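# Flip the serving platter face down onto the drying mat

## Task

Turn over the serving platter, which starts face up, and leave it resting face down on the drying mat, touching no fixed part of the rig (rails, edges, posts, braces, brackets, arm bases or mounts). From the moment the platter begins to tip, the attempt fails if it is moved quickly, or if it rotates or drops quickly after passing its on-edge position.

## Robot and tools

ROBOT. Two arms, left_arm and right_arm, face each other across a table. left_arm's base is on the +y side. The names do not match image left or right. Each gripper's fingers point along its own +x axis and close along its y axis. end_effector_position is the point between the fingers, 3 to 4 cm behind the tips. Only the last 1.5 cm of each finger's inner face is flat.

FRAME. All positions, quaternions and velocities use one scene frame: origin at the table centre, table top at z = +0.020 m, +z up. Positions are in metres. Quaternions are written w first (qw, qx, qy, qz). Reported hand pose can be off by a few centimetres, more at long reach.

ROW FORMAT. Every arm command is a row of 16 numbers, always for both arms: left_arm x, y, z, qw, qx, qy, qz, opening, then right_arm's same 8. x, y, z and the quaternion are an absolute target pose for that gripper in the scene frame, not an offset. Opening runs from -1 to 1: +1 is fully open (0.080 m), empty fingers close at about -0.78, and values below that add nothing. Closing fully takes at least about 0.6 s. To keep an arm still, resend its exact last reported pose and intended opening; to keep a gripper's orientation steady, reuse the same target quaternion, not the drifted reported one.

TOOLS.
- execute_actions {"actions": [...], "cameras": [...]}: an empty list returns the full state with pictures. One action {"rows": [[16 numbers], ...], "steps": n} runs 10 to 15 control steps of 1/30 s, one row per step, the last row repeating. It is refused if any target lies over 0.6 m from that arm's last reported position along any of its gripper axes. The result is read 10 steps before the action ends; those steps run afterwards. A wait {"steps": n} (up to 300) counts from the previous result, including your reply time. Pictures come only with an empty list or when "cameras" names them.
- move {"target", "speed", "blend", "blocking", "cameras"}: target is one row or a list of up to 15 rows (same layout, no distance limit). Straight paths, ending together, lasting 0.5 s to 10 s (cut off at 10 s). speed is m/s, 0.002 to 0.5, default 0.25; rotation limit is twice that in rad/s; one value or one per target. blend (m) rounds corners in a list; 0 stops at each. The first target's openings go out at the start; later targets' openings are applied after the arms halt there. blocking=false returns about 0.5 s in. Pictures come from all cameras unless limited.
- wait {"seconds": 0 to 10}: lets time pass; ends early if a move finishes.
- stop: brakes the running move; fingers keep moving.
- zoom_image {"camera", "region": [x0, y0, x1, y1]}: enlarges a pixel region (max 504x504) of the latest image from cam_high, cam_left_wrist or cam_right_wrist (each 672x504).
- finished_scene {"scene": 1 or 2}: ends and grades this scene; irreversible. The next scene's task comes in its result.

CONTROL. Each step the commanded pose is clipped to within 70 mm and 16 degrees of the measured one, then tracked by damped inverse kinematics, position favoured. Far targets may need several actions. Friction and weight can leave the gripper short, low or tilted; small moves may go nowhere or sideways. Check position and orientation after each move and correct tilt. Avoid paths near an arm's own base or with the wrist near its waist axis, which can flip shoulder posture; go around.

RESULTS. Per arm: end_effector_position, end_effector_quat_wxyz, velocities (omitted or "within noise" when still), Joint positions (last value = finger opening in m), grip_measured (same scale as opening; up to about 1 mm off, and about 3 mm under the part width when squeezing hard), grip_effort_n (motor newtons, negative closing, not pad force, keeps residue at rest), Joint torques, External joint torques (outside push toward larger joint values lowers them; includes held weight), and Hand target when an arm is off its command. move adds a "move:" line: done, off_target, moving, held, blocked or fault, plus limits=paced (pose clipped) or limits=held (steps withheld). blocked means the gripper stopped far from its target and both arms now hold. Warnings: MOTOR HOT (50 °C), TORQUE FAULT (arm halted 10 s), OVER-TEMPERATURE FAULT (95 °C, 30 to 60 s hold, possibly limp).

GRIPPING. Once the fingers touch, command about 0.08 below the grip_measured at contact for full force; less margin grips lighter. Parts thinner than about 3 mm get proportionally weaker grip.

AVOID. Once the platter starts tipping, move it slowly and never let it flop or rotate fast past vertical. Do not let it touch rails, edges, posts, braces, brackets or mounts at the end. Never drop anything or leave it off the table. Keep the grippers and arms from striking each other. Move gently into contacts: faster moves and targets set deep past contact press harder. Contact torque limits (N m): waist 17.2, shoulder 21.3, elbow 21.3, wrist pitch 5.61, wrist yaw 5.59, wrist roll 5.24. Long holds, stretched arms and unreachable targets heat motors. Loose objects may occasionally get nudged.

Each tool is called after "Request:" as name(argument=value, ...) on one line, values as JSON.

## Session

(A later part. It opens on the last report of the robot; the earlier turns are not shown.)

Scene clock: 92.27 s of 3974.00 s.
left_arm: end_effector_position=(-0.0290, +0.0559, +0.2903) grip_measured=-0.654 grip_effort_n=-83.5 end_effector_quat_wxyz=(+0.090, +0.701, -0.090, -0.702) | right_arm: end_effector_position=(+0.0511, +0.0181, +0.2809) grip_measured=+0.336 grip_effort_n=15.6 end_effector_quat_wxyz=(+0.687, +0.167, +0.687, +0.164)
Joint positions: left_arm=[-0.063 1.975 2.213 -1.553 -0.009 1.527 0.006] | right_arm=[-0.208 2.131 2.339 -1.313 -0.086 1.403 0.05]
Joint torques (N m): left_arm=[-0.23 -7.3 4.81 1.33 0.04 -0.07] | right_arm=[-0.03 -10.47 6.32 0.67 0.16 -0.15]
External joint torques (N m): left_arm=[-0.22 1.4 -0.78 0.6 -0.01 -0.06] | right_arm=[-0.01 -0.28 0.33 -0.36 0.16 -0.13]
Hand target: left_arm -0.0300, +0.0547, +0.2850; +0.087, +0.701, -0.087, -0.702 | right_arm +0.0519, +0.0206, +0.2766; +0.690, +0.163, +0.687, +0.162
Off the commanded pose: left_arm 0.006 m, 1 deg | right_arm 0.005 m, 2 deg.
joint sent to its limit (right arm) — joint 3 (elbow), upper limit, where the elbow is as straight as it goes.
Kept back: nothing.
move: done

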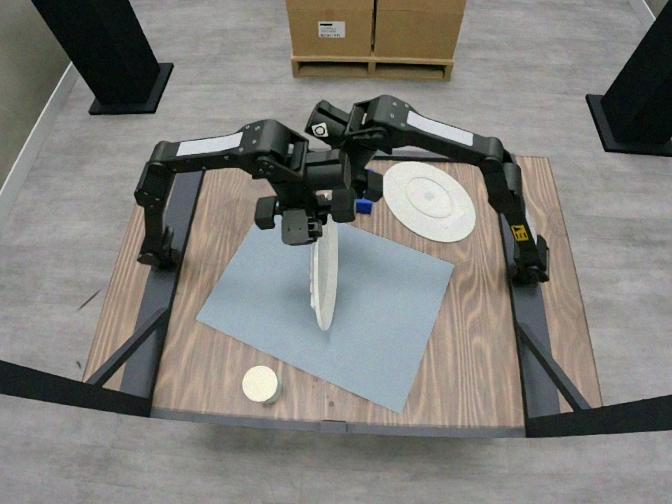

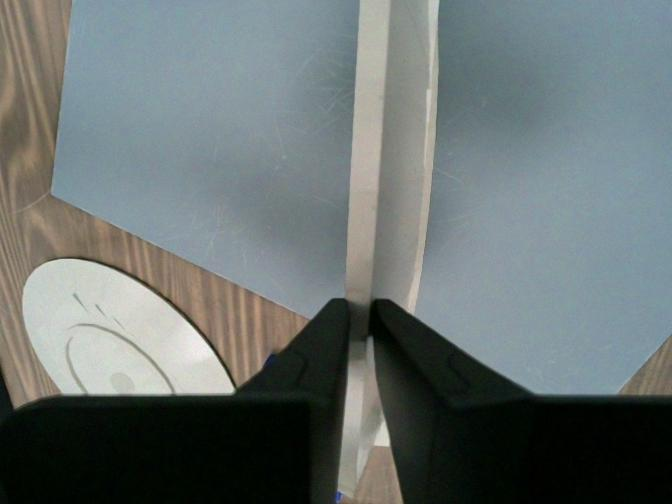

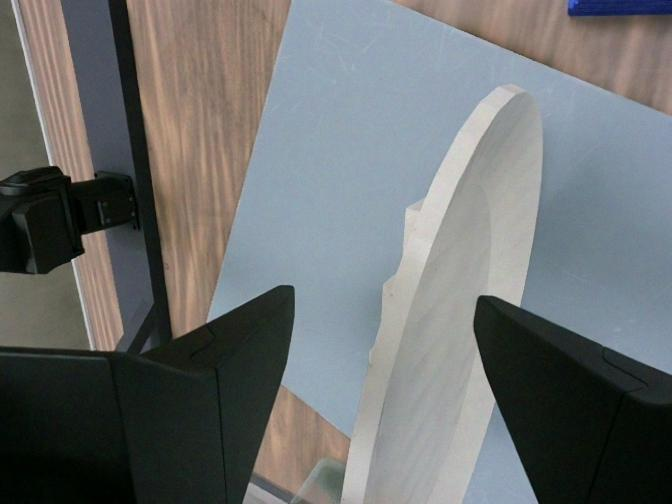

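Request:
move(target=[-0.030,0.0547,0.285,0.087,0.701,-0.087,-0.702,-0.72,0.052,0.024,0.250,0.6904,0.1531,0.6904,0.1531,0.34], speed=0.03)

Scene clock: 93.80 s of 3974.00 s.
left_arm: end_effector_position=(-0.0290, +0.0559, +0.2903) grip_measured=-0.654 grip_effort_n=-83.5 end_effector_quat_wxyz=(+0.090, +0.701, -0.090, -0.702) | right_arm: end_effector_position=(+0.0523, +0.0237, +0.2587) grip_measured=+0.336 grip_effort_n=16.0 end_effector_quat_wxyz=(+0.688, +0.162, +0.689, +0.159)
Joint positions: left_arm=[-0.063 1.975 2.213 -1.553 -0.009 1.527 0.006] | right_arm=[-0.208 2.131 2.25 -1.24 -0.086 1.402 0.05]
Joint torques (N m): left_arm=[-0.24 -7.3 4.81 1.33 0.03 -0.07] | right_arm=[0.14 -11.5 3.83 0.93 0.19 -0.17]
External joint torques (N m): left_arm=[-0.25 1.39 -0.8 0.58 -0.01 -0.06] | right_arm=[0.13 -1.18 -2.32 -0.09 0.19 -0.14]
Hand target: left_arm -0.0300, +0.0547, +0.2850; +0.087, +0.701, -0.087, -0.702 | right_arm +0.0520, +0.0239, +0.2500; +0.690, +0.153, +0.690, +0.153
Off the commanded pose: left_arm 0.006 m, 1 deg | right_arm 0.009 m, 1 deg.
Kept back: nothing.
move: off_target (right_arm)

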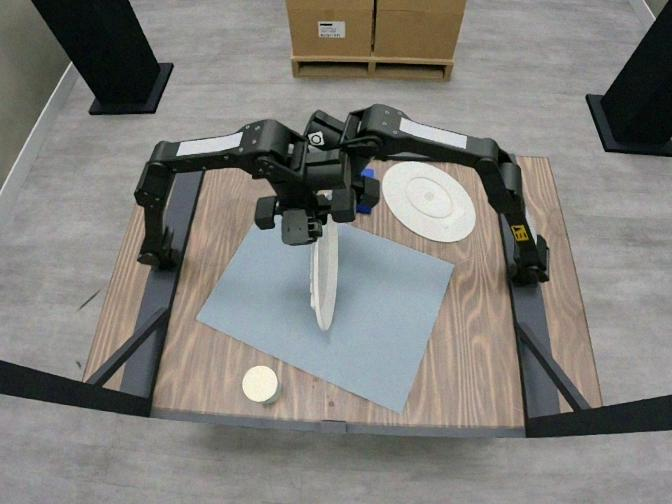

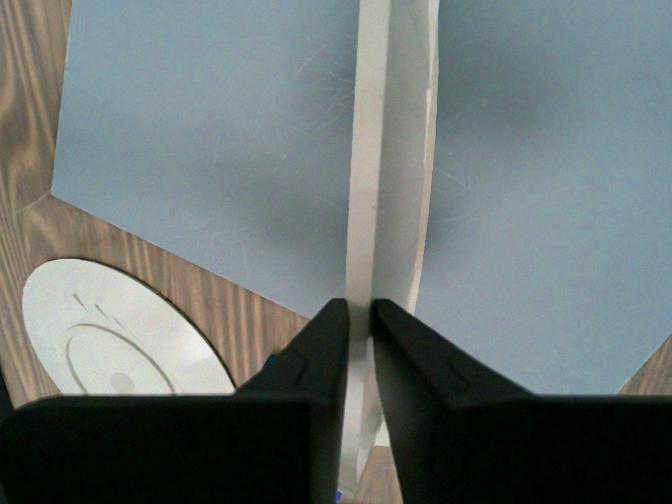

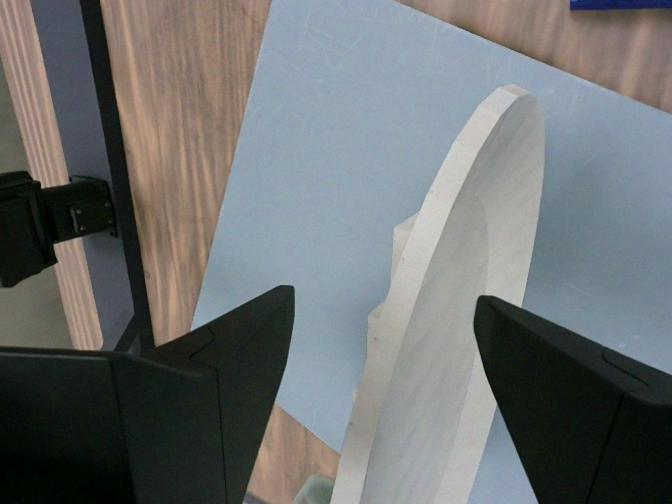

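Request:
move(target=[-0.030,0.0547,0.285,0.087,0.701,-0.087,-0.702,-0.72,0.052,0.022,0.238,0.6904,0.1531,0.6904,0.1531,0.34], speed=0.03, cameras=["cam_right_wrist"])

Request:
move(target=[-0.030,0.0547,0.285,0.087,0.701,-0.087,-0.702,-0.72,0.052,0.022,0.238,0.6904,0.1531,0.6904,0.1531,-0.15], speed=0.03, cameras=["cam_right_wrist","cam_left_wrist"])

Scene clock: 95.17 s of 3974.00 s.
Off the commanded pose: left_arm 0.006 m, 1 deg | right_arm 0.003 m, 0 deg.
Kept back: nothing.
move: done
Images, in order: cam_right_wrist.

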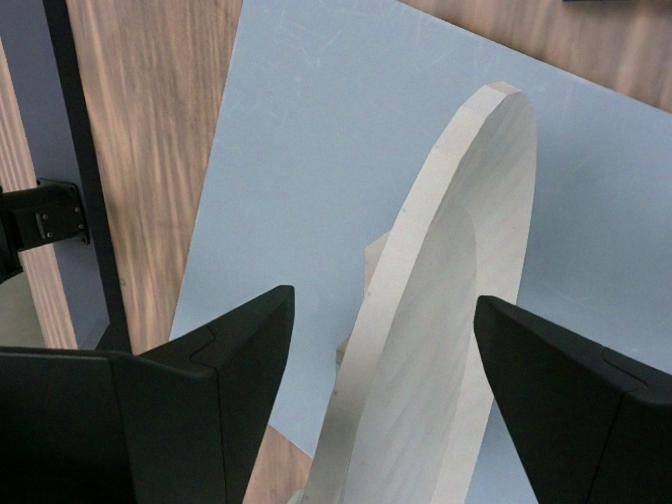

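Scene clock: 95.87 s of 3974.00 s.
left_arm: end_effector_position=(-0.0290, +0.0559, +0.2903) grip_measured=-0.654 grip_effort_n=-83.5 end_effector_quat_wxyz=(+0.090, +0.701, -0.090, -0.702) | right_arm: end_effector_position=(+0.0525, +0.0243, +0.2368) grip_measured=-0.146 grip_effort_n=-18.8 end_effector_quat_wxyz=(+0.688, +0.155, +0.692, +0.151)
Joint positions: left_arm=[-0.063 1.975 2.213 -1.553 -0.009 1.527 0.006] | right_arm=[-0.208 2.122 2.151 -1.172 -0.086 1.401 0.028]
Joint torques (N m): left_arm=[-0.24 -7.29 4.81 1.32 0.04 -0.08] | right_arm=[-0.05 -14.22 3.92 0.93 0.22 -0.14]
External joint torques (N m): left_arm=[-0.24 1.34 -0.75 0.59 -0.01 -0.06] | right_arm=[0 -3.74 -2.42 -0.07 0.22 -0.12]
Hand target: left_arm -0.0300, +0.0547, +0.2850; +0.087, +0.701, -0.087, -0.702 | right_arm +0.0520, +0.0220, +0.2380; +0.690, +0.153, +0.690, +0.153
Off the commanded pose: left_arm 0.006 m, 1 deg | right_arm 0.003 m, 0 deg.
Kept back: nothing.
move: done
Images, in order: cam_left_wrist, cam_right_wrist.

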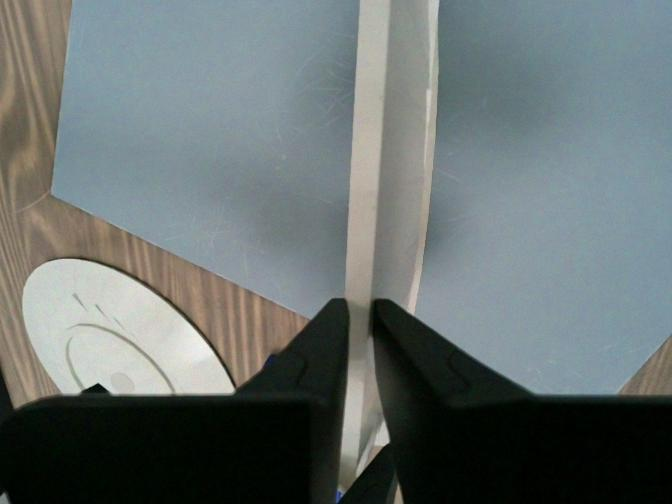

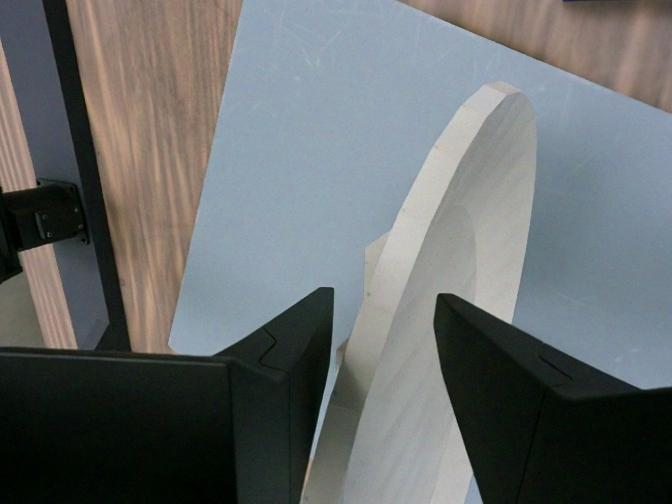

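Request:
move(target=[-0.030,0.0547,0.285,0.087,0.701,-0.087,-0.702,-0.72,0.052,0.025,0.236,0.6904,0.1531,0.6904,0.1531,-0.4], speed=0.03)

Scene clock: 96.80 s of 3974.00 s.
left_arm: end_effector_position=(-0.0291, +0.0541, +0.2908) grip_measured=-0.654 grip_effort_n=-83.5 end_effector_quat_wxyz=(+0.093, +0.700, -0.093, -0.702) | right_arm: end_effector_position=(+0.0527, +0.0256, +0.2376) grip_measured=-0.394 grip_effort_n=-30.5 end_effector_quat_wxyz=(+0.688, +0.157, +0.691, +0.154)
Joint positions: left_arm=[-0.063 1.975 2.213 -1.545 -0.01 1.527 0.006] | right_arm=[-0.208 2.121 2.151 -1.165 -0.086 1.401 0.017]
Joint torques (N m): left_arm=[-0.24 -7.3 4.86 0.69 0.05 -0.07] | right_arm=[0.12 -12.67 5.1 0.58 0.2 -0.14]
External joint torques (N m): left_arm=[-0.2 1.38 -0.72 -0.04 0 -0.06] | right_arm=[0.12 -2.31 -1.18 -0.42 0.2 -0.12]
Hand target: left_arm -0.0300, +0.0548, +0.2850; +0.087, +0.701, -0.087, -0.702 | right_arm +0.0520, +0.0250, +0.2360; +0.690, +0.153, +0.690, +0.153
Off the commanded pose: left_arm 0.006 m, 1 deg | right_arm 0.002 m, 1 deg.
Kept back: nothing.
move: done

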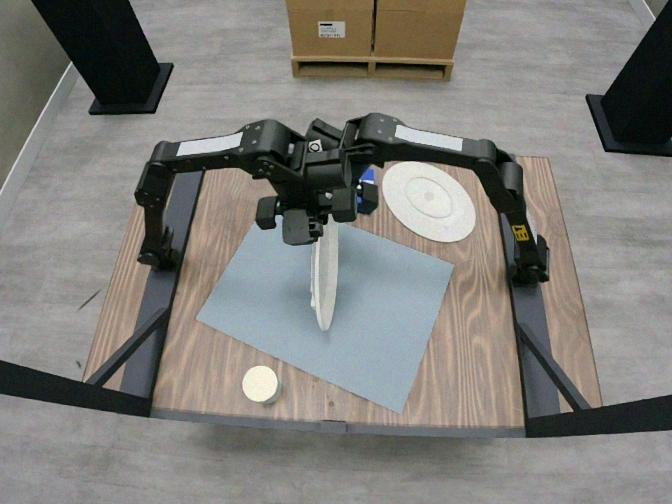

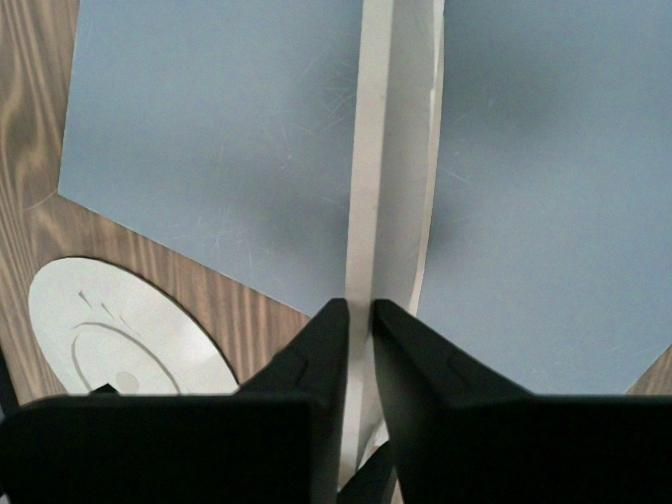

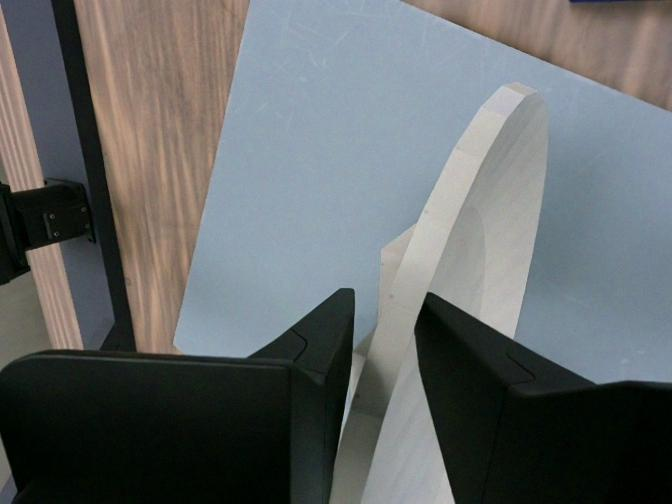

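Request:
move(target=[-0.030,0.0547,0.285,0.087,0.701,-0.087,-0.702,-0.60,0.052,0.025,0.236,0.6904,0.1531,0.6904,0.1531,-0.55], speed=0.03)

Scene clock: 98.47 s of 3974.00 s.
left_arm: end_effector_position=(-0.0290, +0.0485, +0.2924) grip_measured=-0.599 grip_effort_n=-5.3 end_effector_quat_wxyz=(+0.104, +0.699, -0.101, -0.700) | right_arm: end_effector_position=(+0.0521, +0.0265, +0.2380) grip_measured=-0.519 grip_effort_n=-83.5 end_effector_quat_wxyz=(+0.687, +0.163, +0.692, +0.151)
Joint positions: left_arm=[-0.062 1.975 2.213 -1.518 -0.011 1.525 0.008] | right_arm=[-0.207 2.121 2.151 -1.161 -0.086 1.416 0.012]
Joint torques (N m): left_arm=[-0.22 -7.29 5.13 -1.21 0.1 0] | right_arm=[-0.13 -12.5 5.03 0.38 0.21 -0.6]
External joint torques (N m): left_arm=[-0.17 1.39 -0.49 -2 0.05 0.01] | right_arm=[-0.21 -2.28 -1.14 -0.6 0.22 -0.58]
Hand target: left_arm -0.0299, +0.0546, +0.2852; +0.087, +0.701, -0.087, -0.702 | right_arm +0.0519, +0.0250, +0.2360; +0.690, +0.153, +0.690, +0.153
Off the commanded pose: left_arm 0.010 m, 3 deg | right_arm 0.002 m, 1 deg.
Kept back: nothing.
move: off_target (left_arm)

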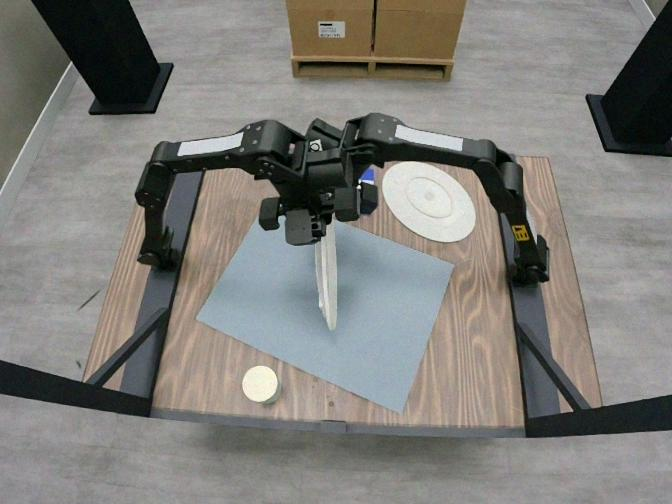

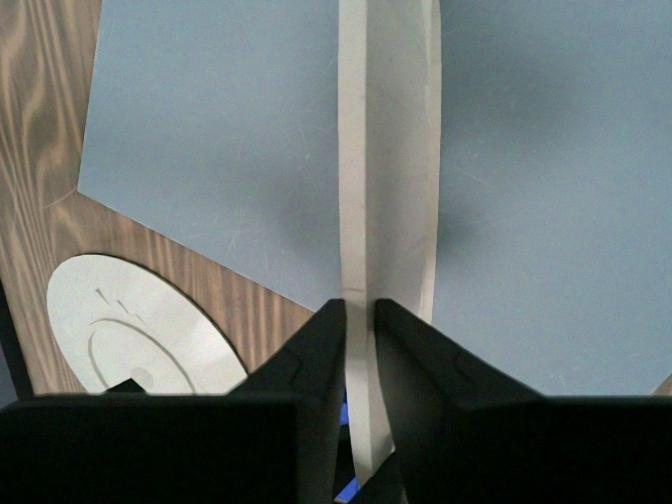

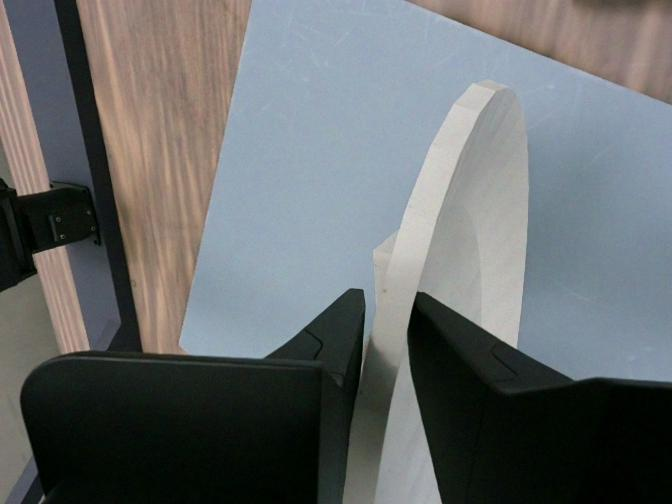

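Request:
move(target=[-0.030,0.009,0.284,0.104,0.699,-0.101,-0.700,-0.53,0.052,-0.012,0.232,0.6904,0.1531,0.6904,0.1531,-0.60], speed=0.025)

Scene clock: 100.80 s of 3974.00 s.
left_arm: end_effector_position=(-0.0304, +0.0110, +0.2929) grip_measured=-0.533 grip_effort_n=11.9 end_effector_quat_wxyz=(+0.131, +0.693, -0.128, -0.697) | right_arm: end_effector_position=(+0.0504, -0.0073, +0.2391) grip_measured=-0.588 grip_effort_n=-60.2 end_effector_quat_wxyz=(+0.687, +0.164, +0.690, +0.158) end_effector_velocity=(+0.001, -0.005, -0.001) end_effector_angular_velocity=(-0.011, +0.012, -0.011)
Joint positions: left_arm=[-0.062 2.084 2.357 -1.476 -0.011 1.525 0.011] | right_arm=[-0.219 1.948 1.895 -1.066 -0.092 1.397 0.009]
Joint velocities: left_arm=[within noise] | right_arm=[-0.007 -0.012 -0.017 -0.007 -0.007 0.007 0]
Joint torques (N m): left_arm=[0.04 -6.45 6.5 0.31 0.06 0.02] | right_arm=[-0.1 -11.51 3.22 0.53 0.13 -0.49]
External joint torques (N m): left_arm=[0.09 2.94 0.89 -0.61 0.01 0.04] | right_arm=[-0.14 -2.24 -3.16 -0.49 0.14 -0.47]
Hand target: left_arm -0.0300, +0.0096, +0.2836; +0.121, +0.696, -0.119, -0.698 | right_arm +0.0519, -0.0120, +0.2321; +0.690, +0.153, +0.691, +0.153
Off the commanded pose: left_arm 0.009 m, 4 deg | right_arm 0.009 m, 1 deg.
joint read past its limit (left arm) — joint 3 (elbow), upper limit, where the elbow is as straight as it goes.
joint sent to its limit (left arm) — joint 3 (elbow), upper limit, where the elbow is as straight as it goes.
Kept back: nothing.
move: off_target (left_arm, right_arm)

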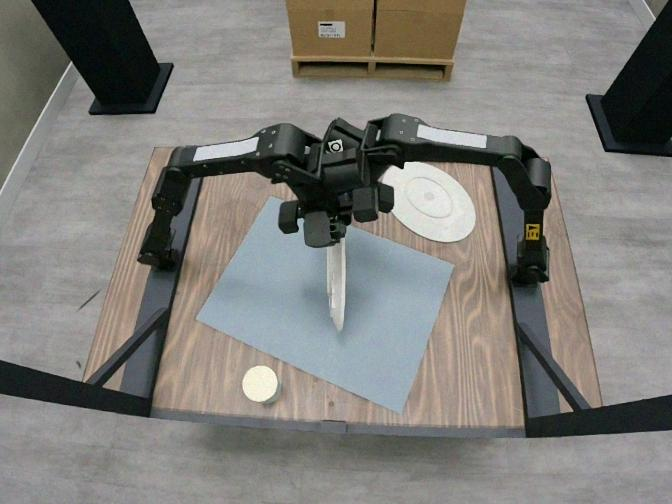

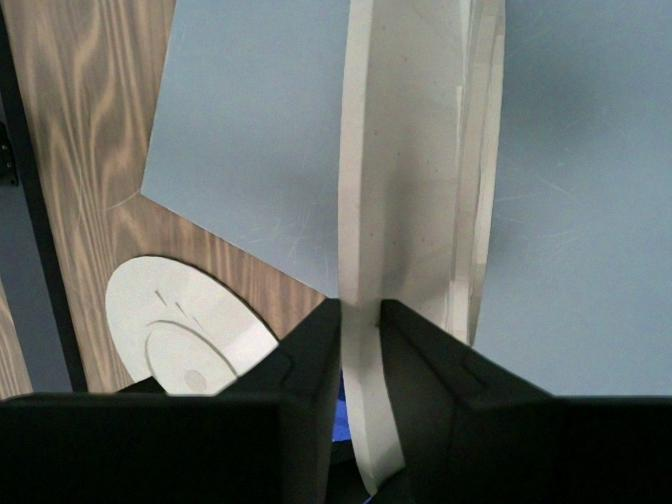

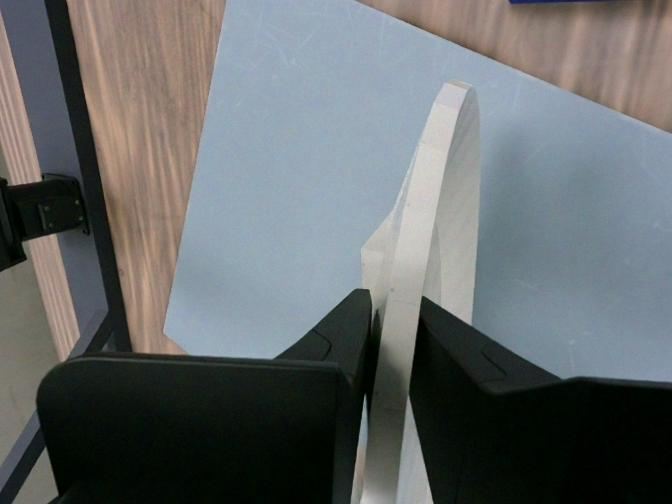

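Request:
move(target=[[-0.030,0.011,0.288,0.131,0.693,-0.128,-0.697,-0.5,0.052,-0.010,0.236,0.6904,0.1531,0.6904,0.1531,-0.74],[-0.030,0.012,0.289,0.131,0.693,-0.128,-0.697,-0.4,0.052,-0.010,0.236,0.6904,0.1531,0.6904,0.1531,-0.74]], speed=0.025)

Scene clock: 103.23 s of 3974.00 s.
left_arm: end_effector_position=(-0.0302, +0.0084, +0.2925) grip_measured=-0.404 grip_effort_n=17.4 end_effector_quat_wxyz=(+0.138, +0.692, -0.134, -0.696) | right_arm: end_effector_position=(+0.0496, -0.0087, +0.2404) grip_measured=-0.630 grip_effort_n=-83.5 end_effector_quat_wxyz=(+0.685, +0.163, +0.692, +0.157)
Joint positions: left_arm=[-0.061 2.07 2.327 -1.441 -0.011 1.525 0.017] | right_arm=[-0.22 1.948 1.901 -1.078 -0.097 1.397 0.007]
Joint torques (N m): left_arm=[-0.02 -8.92 4.89 0.3 0.09 0.01] | right_arm=[-0.26 -10.34 5.68 0.09 0.38 -0.44]
External joint torques (N m): left_arm=[-0.09 0.61 -0.87 -0.65 0.06 0.03] | right_arm=[-0.28 -1.05 -0.75 -0.95 0.4 -0.41]
Hand target: left_arm -0.0300, +0.0119, +0.2890; +0.131, +0.693, -0.128, -0.697 | right_arm +0.0520, -0.0100, +0.2361; +0.690, +0.153, +0.690, +0.153
Off the commanded pose: left_arm 0.005 m, 1 deg | right_arm 0.005 m, 1 deg.
Kept back: nothing.
move: done

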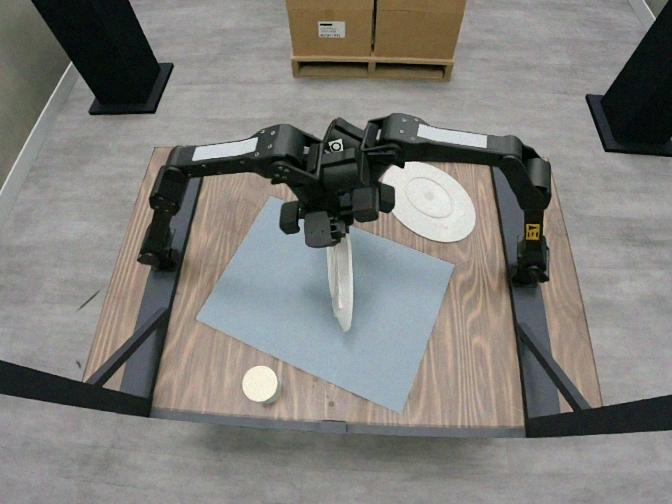

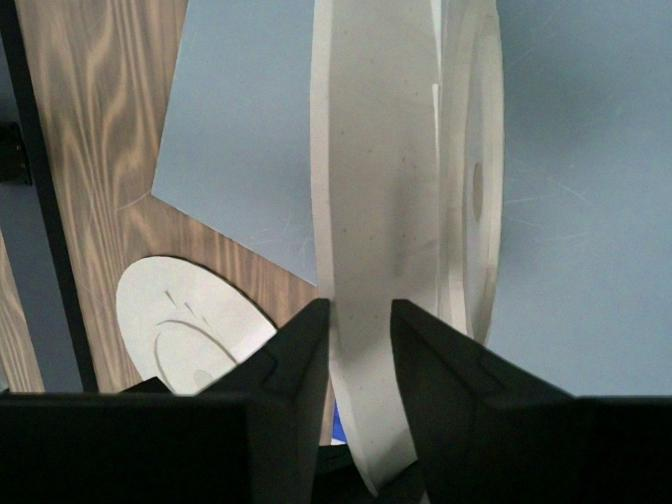

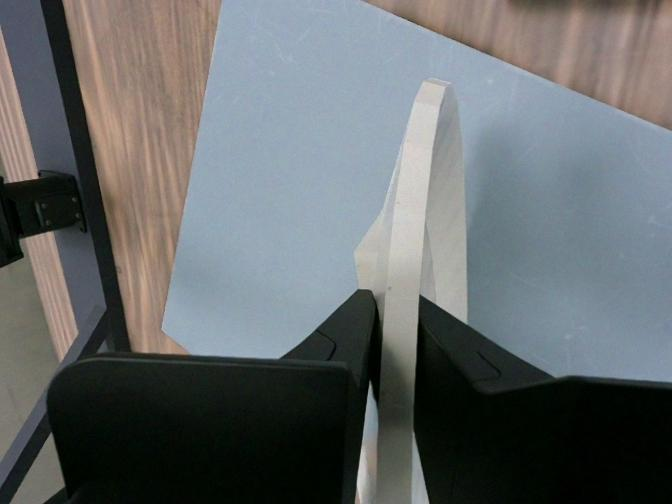

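Request:
move(target=[[-0.030,0.012,0.289,0.131,0.693,-0.128,-0.697,0.2,0.052,-0.010,0.236,0.6904,0.1531,0.6904,0.1531,-0.74],[-0.032,0.050,0.340,0.131,0.693,-0.128,-0.697,0.2,0.052,-0.010,0.236,0.6904,0.1531,0.6904,0.1531,-0.74],[-0.05,0.20,0.36,0.131,0.693,-0.128,-0.697,0.2,0.052,-0.010,0.236,0.6904,0.1531,0.6904,0.1531,-0.74]], speed=[0.03,0.05,0.15])

Scene clock: 107.13 s of 3974.00 s.
left_arm: end_effector_position=(-0.0503, +0.1983, +0.3611) grip_measured=+0.196 grip_effort_n=18.4 end_effector_quat_wxyz=(+0.153, +0.683, -0.151, -0.698) | right_arm: end_effector_position=(+0.0496, -0.0087, +0.2405) grip_measured=-0.630 grip_effort_n=-83.5 end_effector_quat_wxyz=(+0.685, +0.163, +0.692, +0.157)
Joint positions: left_arm=[-0.193 1.396 1.825 -1.569 -0.054 1.406 0.044] | right_arm=[-0.22 1.948 1.902 -1.078 -0.097 1.397 0.007]
Joint torques (N m): left_arm=[-0.24 -4.19 5.15 0.81 -0.17 -0.09] | right_arm=[-0.21 -10.13 5.56 0.14 0.37 -0.49]
External joint torques (N m): left_arm=[-0.24 -0.34 -0.06 -0.19 -0.18 -0.07] | right_arm=[-0.21 -0.78 -0.89 -0.89 0.38 -0.47]
Motor temperatures (°C): left_arm=[30 37 32 30 25 31] | right_arm=[28 36 33 31 31 27]
Hand target: left_arm -0.0501, +0.1999, +0.3595; +0.151, +0.685, -0.150, -0.697 | right_arm +0.0520, -0.0100, +0.2361; +0.690, +0.153, +0.690, +0.153
Off the commanded pose: left_arm 0.002 m, 4 deg | right_arm 0.005 m, 1 deg.
joint sent to its limit (left arm) — joint 4 (wrist pitch), lower limit.
Kept back: nothing.
move: off_target (left_arm)

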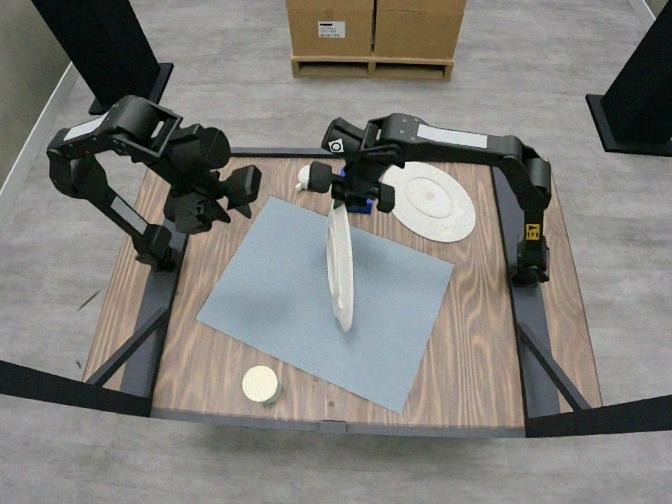

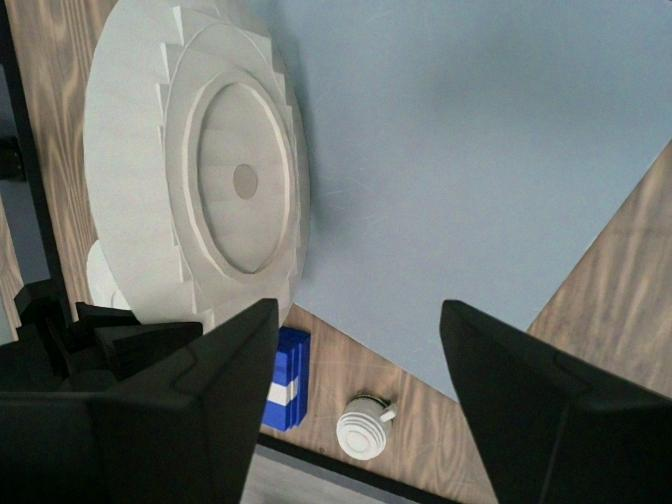

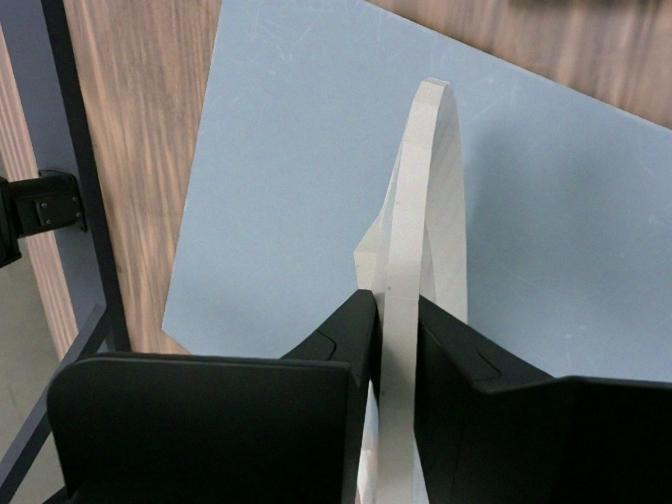

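Request:
move(target=[[-0.05,0.20,0.36,0.131,0.693,-0.128,-0.697,0.2,0.051,-0.035,0.230,0.6800,0.1950,0.6800,0.1950,-0.74],[-0.05,0.20,0.36,0.131,0.693,-0.128,-0.697,0.2,0.051,-0.062,0.219,0.6686,0.2302,0.6686,0.2302,-0.74]], speed=0.025)

Scene clock: 112.53 s of 3974.00 s.
left_arm: end_effector_position=(-0.0503, +0.1983, +0.3611) grip_measured=+0.196 grip_effort_n=18.4 end_effector_quat_wxyz=(+0.153, +0.683, -0.151, -0.698) | right_arm: end_effector_position=(+0.0492, -0.0566, +0.2279) grip_measured=-0.635 grip_effort_n=-83.5 end_effector_quat_wxyz=(+0.663, +0.240, +0.668, +0.238)
Joint positions: left_arm=[-0.193 1.396 1.825 -1.569 -0.054 1.406 0.044] | right_arm=[-0.267 1.586 1.308 -0.62 -0.165 1.38 0.006]
Joint torques (N m): left_arm=[-0.26 -4.21 5.24 0.81 -0.16 -0.09] | right_arm=[-0.5 -8.59 3.48 0.69 0.25 -0.5]
External joint torques (N m): left_arm=[-0.27 -0.32 -0.02 -0.21 -0.18 -0.07] | right_arm=[-0.53 -1.63 -3.35 -0.63 0.3 -0.47]
Hand target: left_arm -0.0500, +0.1999, +0.3595; +0.151, +0.685, -0.150, -0.696 | right_arm +0.0510, -0.0619, +0.2192; +0.668, +0.230, +0.669, +0.230
Off the commanded pose: left_arm 0.002 m, 4 deg | right_arm 0.011 m, 2 deg.
joint sent to its limit (left arm) — joint 4 (wrist pitch), lower limit.
Kept back: nothing.
move: off_target (left_arm, right_arm)

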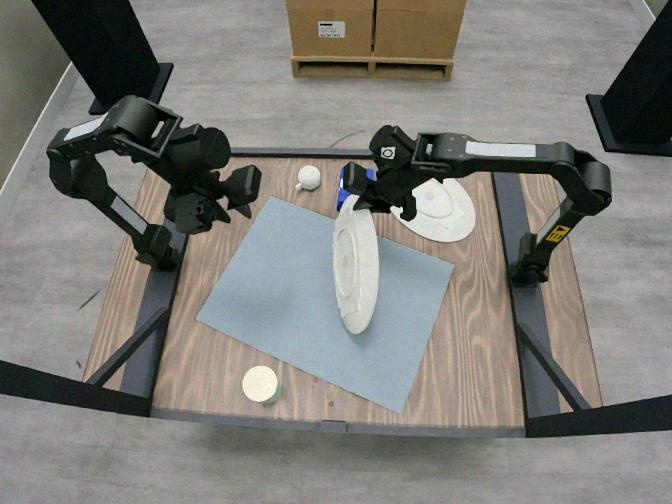

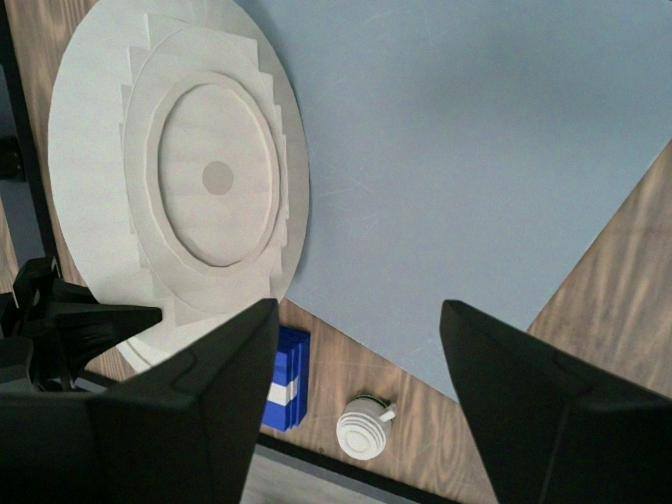

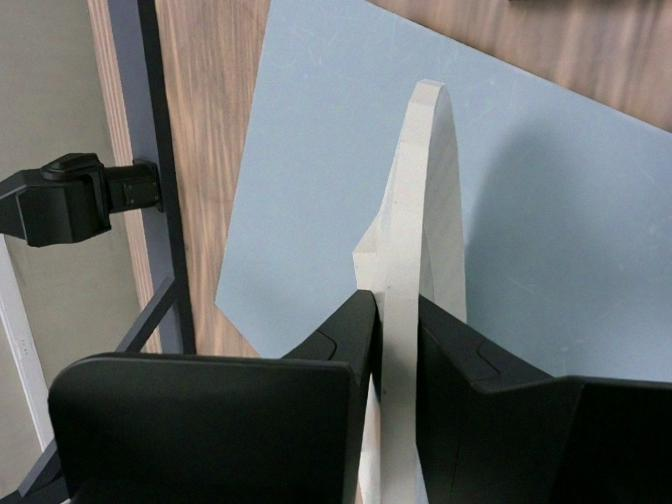

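Request:
move(target=[[-0.05,0.20,0.36,0.131,0.693,-0.128,-0.697,0.2,0.051,-0.085,0.206,0.6550,0.2660,0.6550,0.2660,-0.74],[-0.05,0.20,0.36,0.131,0.693,-0.128,-0.697,0.2,0.051,-0.113,0.182,0.6409,0.2989,0.6409,0.2989,-0.74]], speed=0.025)

Scene clock: 118.13 s of 3974.00 s.
left_arm: end_effector_position=(-0.0503, +0.1983, +0.3611) grip_measured=+0.196 grip_effort_n=18.4 end_effector_quat_wxyz=(+0.153, +0.683, -0.151, -0.698) | right_arm: end_effector_position=(+0.0519, -0.1066, +0.1992) grip_measured=-0.635 grip_effort_n=-83.5 end_effector_quat_wxyz=(+0.633, +0.316, +0.634, +0.313)
Joint positions: left_arm=[-0.193 1.396 1.825 -1.569 -0.054 1.406 0.044] | right_arm=[-0.348 1.308 0.807 -0.177 -0.261 1.369 0.006]
Joint torques (N m): left_arm=[-0.25 -4.21 5.24 0.81 -0.17 -0.09] | right_arm=[0.07 -4.53 3.22 0.6 0.31 -0.56]
External joint torques (N m): left_arm=[-0.23 -0.31 -0.01 -0.2 -0.18 -0.07] | right_arm=[0.06 0.32 -3.71 -0.96 0.39 -0.51]
Hand target: left_arm -0.0500, +0.1999, +0.3595; +0.151, +0.685, -0.150, -0.696 | right_arm +0.0509, -0.1132, +0.1824; +0.641, +0.299, +0.641, +0.299
Off the commanded pose: left_arm 0.002 m, 4 deg | right_arm 0.018 m, 3 deg.
joint sent to its limit (left arm) — joint 4 (wrist pitch), lower limit.
Kept back: nothing.
move: off_target (left_arm, right_arm)

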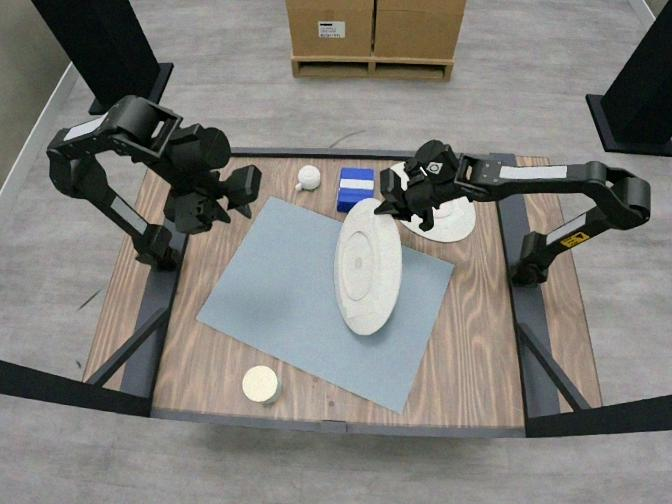

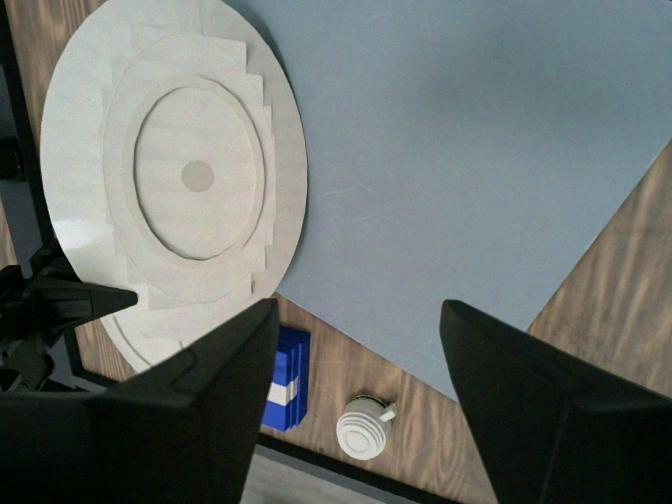

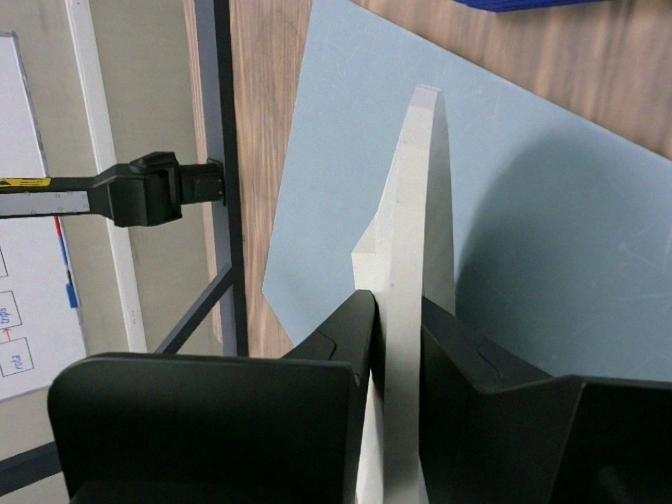

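Request:
move(target=[[-0.05,0.20,0.36,0.131,0.693,-0.128,-0.697,0.2,0.051,-0.135,0.158,0.6200,0.3400,0.6200,0.3400,-0.74],[-0.05,0.20,0.36,0.131,0.693,-0.128,-0.697,0.2,0.051,-0.150,0.132,0.6080,0.3610,0.6080,0.3610,-0.74]], speed=0.025)

Scene clock: 123.10 s of 3974.00 s.
left_arm: end_effector_position=(-0.0503, +0.1983, +0.3611) grip_measured=+0.196 grip_effort_n=18.4 end_effector_quat_wxyz=(+0.153, +0.683, -0.151, -0.698) | right_arm: end_effector_position=(+0.0592, -0.1438, +0.1564) grip_measured=-0.617 grip_effort_n=-83.5 end_effector_quat_wxyz=(+0.605, +0.384, +0.585, +0.380)
Joint positions: left_arm=[-0.193 1.396 1.825 -1.569 -0.054 1.406 0.044] | right_arm=[-0.452 1.219 0.385 0.372 -0.367 1.371 0.007]
Joint torques (N m): left_arm=[-0.24 -4.22 5.26 0.81 -0.17 -0.09] | right_arm=[1.18 -0.86 2.17 0.25 -0.11 -0.51]
External joint torques (N m): left_arm=[-0.25 -0.28 -0.04 -0.22 -0.18 -0.07] | right_arm=[1.17 2.73 -4.13 -1.42 -0.03 -0.46]
Hand target: left_arm -0.0500, +0.1999, +0.3595; +0.151, +0.685, -0.150, -0.696 | right_arm +0.0509, -0.1511, +0.1329; +0.608, +0.361, +0.608, +0.361
Off the commanded pose: left_arm 0.002 m, 4 deg | right_arm 0.026 m, 4 deg.
joint sent to its limit (left arm) — joint 4 (wrist pitch), lower limit.
Kept back: nothing.
move: off_target (left_arm, right_arm)

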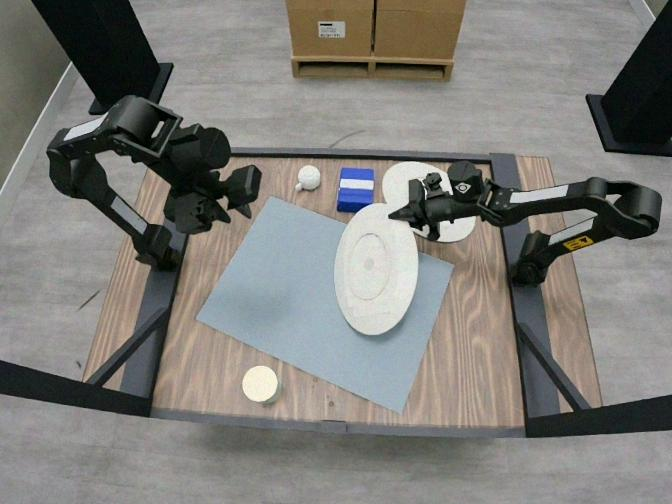

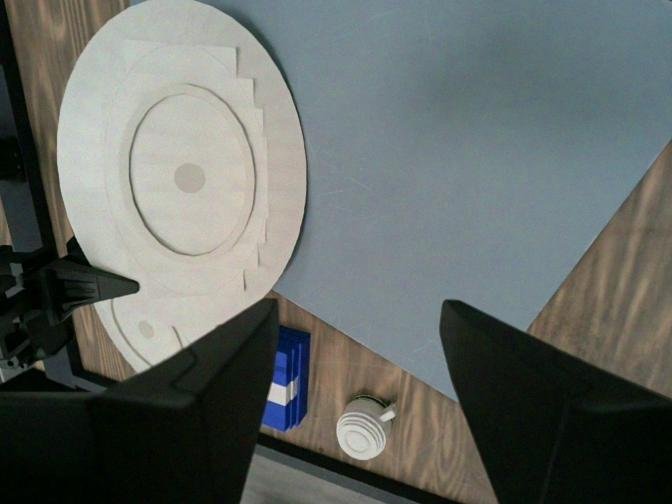

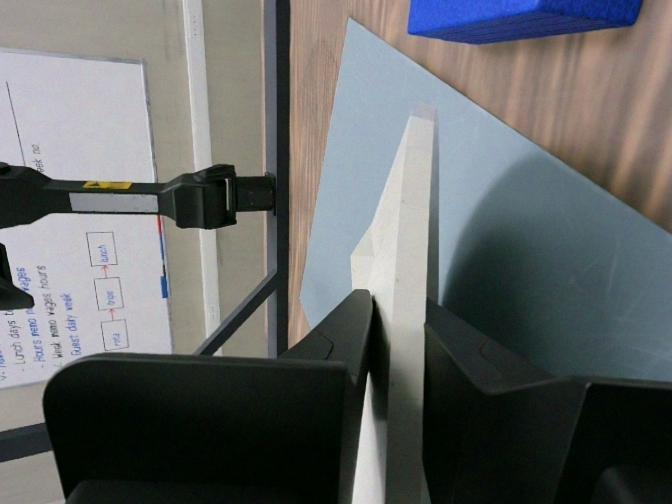

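Request:
move(target=[[-0.05,0.20,0.36,0.131,0.693,-0.128,-0.697,0.2,0.045,-0.150,0.125,0.6124,0.3536,0.6124,0.3536,-0.60],[-0.05,0.20,0.36,0.131,0.693,-0.128,-0.697,0.2,0.032,-0.162,0.088,0.6124,0.3536,0.6124,0.3536,-0.60]], speed=0.025)

Scene clock: 127.17 s of 3974.00 s.
left_arm: end_effector_position=(-0.0503, +0.1983, +0.3611) grip_measured=+0.196 grip_effort_n=18.4 end_effector_quat_wxyz=(+0.153, +0.683, -0.151, -0.698) | right_arm: end_effector_position=(+0.0655, -0.1551, +0.1324) grip_measured=-0.558 grip_effort_n=-83.5 end_effector_quat_wxyz=(+0.622, +0.416, +0.549, +0.372)
Joint positions: left_arm=[-0.193 1.396 1.825 -1.569 -0.054 1.406 0.044] | right_arm=[-0.444 1.286 0.246 0.641 -0.276 1.403 0.01]
Joint torques (N m): left_arm=[-0.03 -3.76 6.3 0.89 0.02 -0.02] | right_arm=[0.83 -2.86 3.97 0.58 -0.12 -0.3]
External joint torques (N m): left_arm=[-0.05 0.06 1.1 -0.11 0.01 0] | right_arm=[0.87 0.52 -1.57 -1.11 -0.08 -0.25]
Hand target: left_arm -0.0503, +0.1983, +0.3611; +0.153, +0.683, -0.151, -0.698 | right_arm +0.0610, -0.1563, +0.1247; +0.623, +0.405, +0.559, +0.367
Off the commanded pose: left_arm 0.002 m, 4 deg | right_arm 0.056 m, 10 deg.
Kept back: nothing.
move: blocked (right_arm; both arms now hold where they are), off_target (left_arm)

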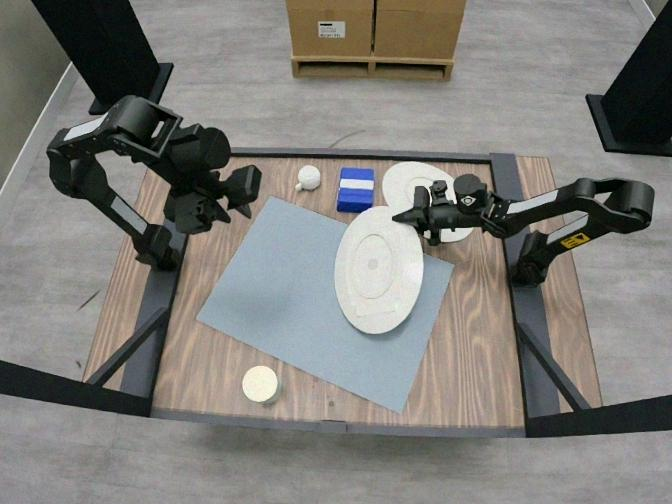

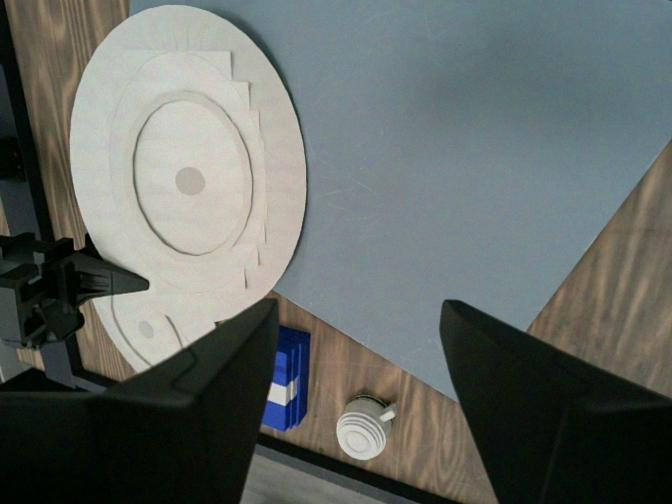

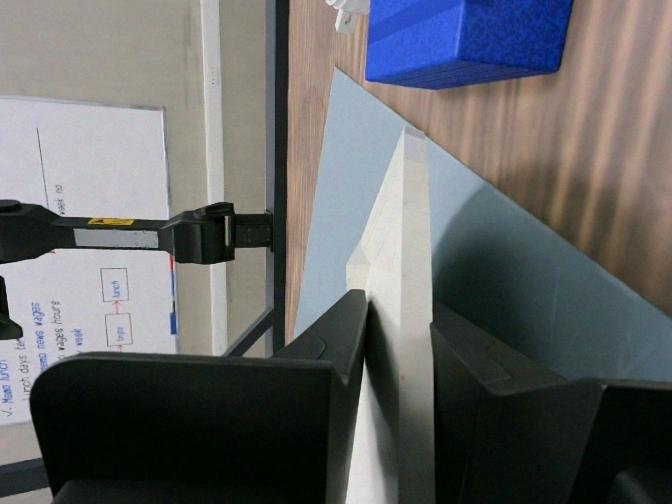

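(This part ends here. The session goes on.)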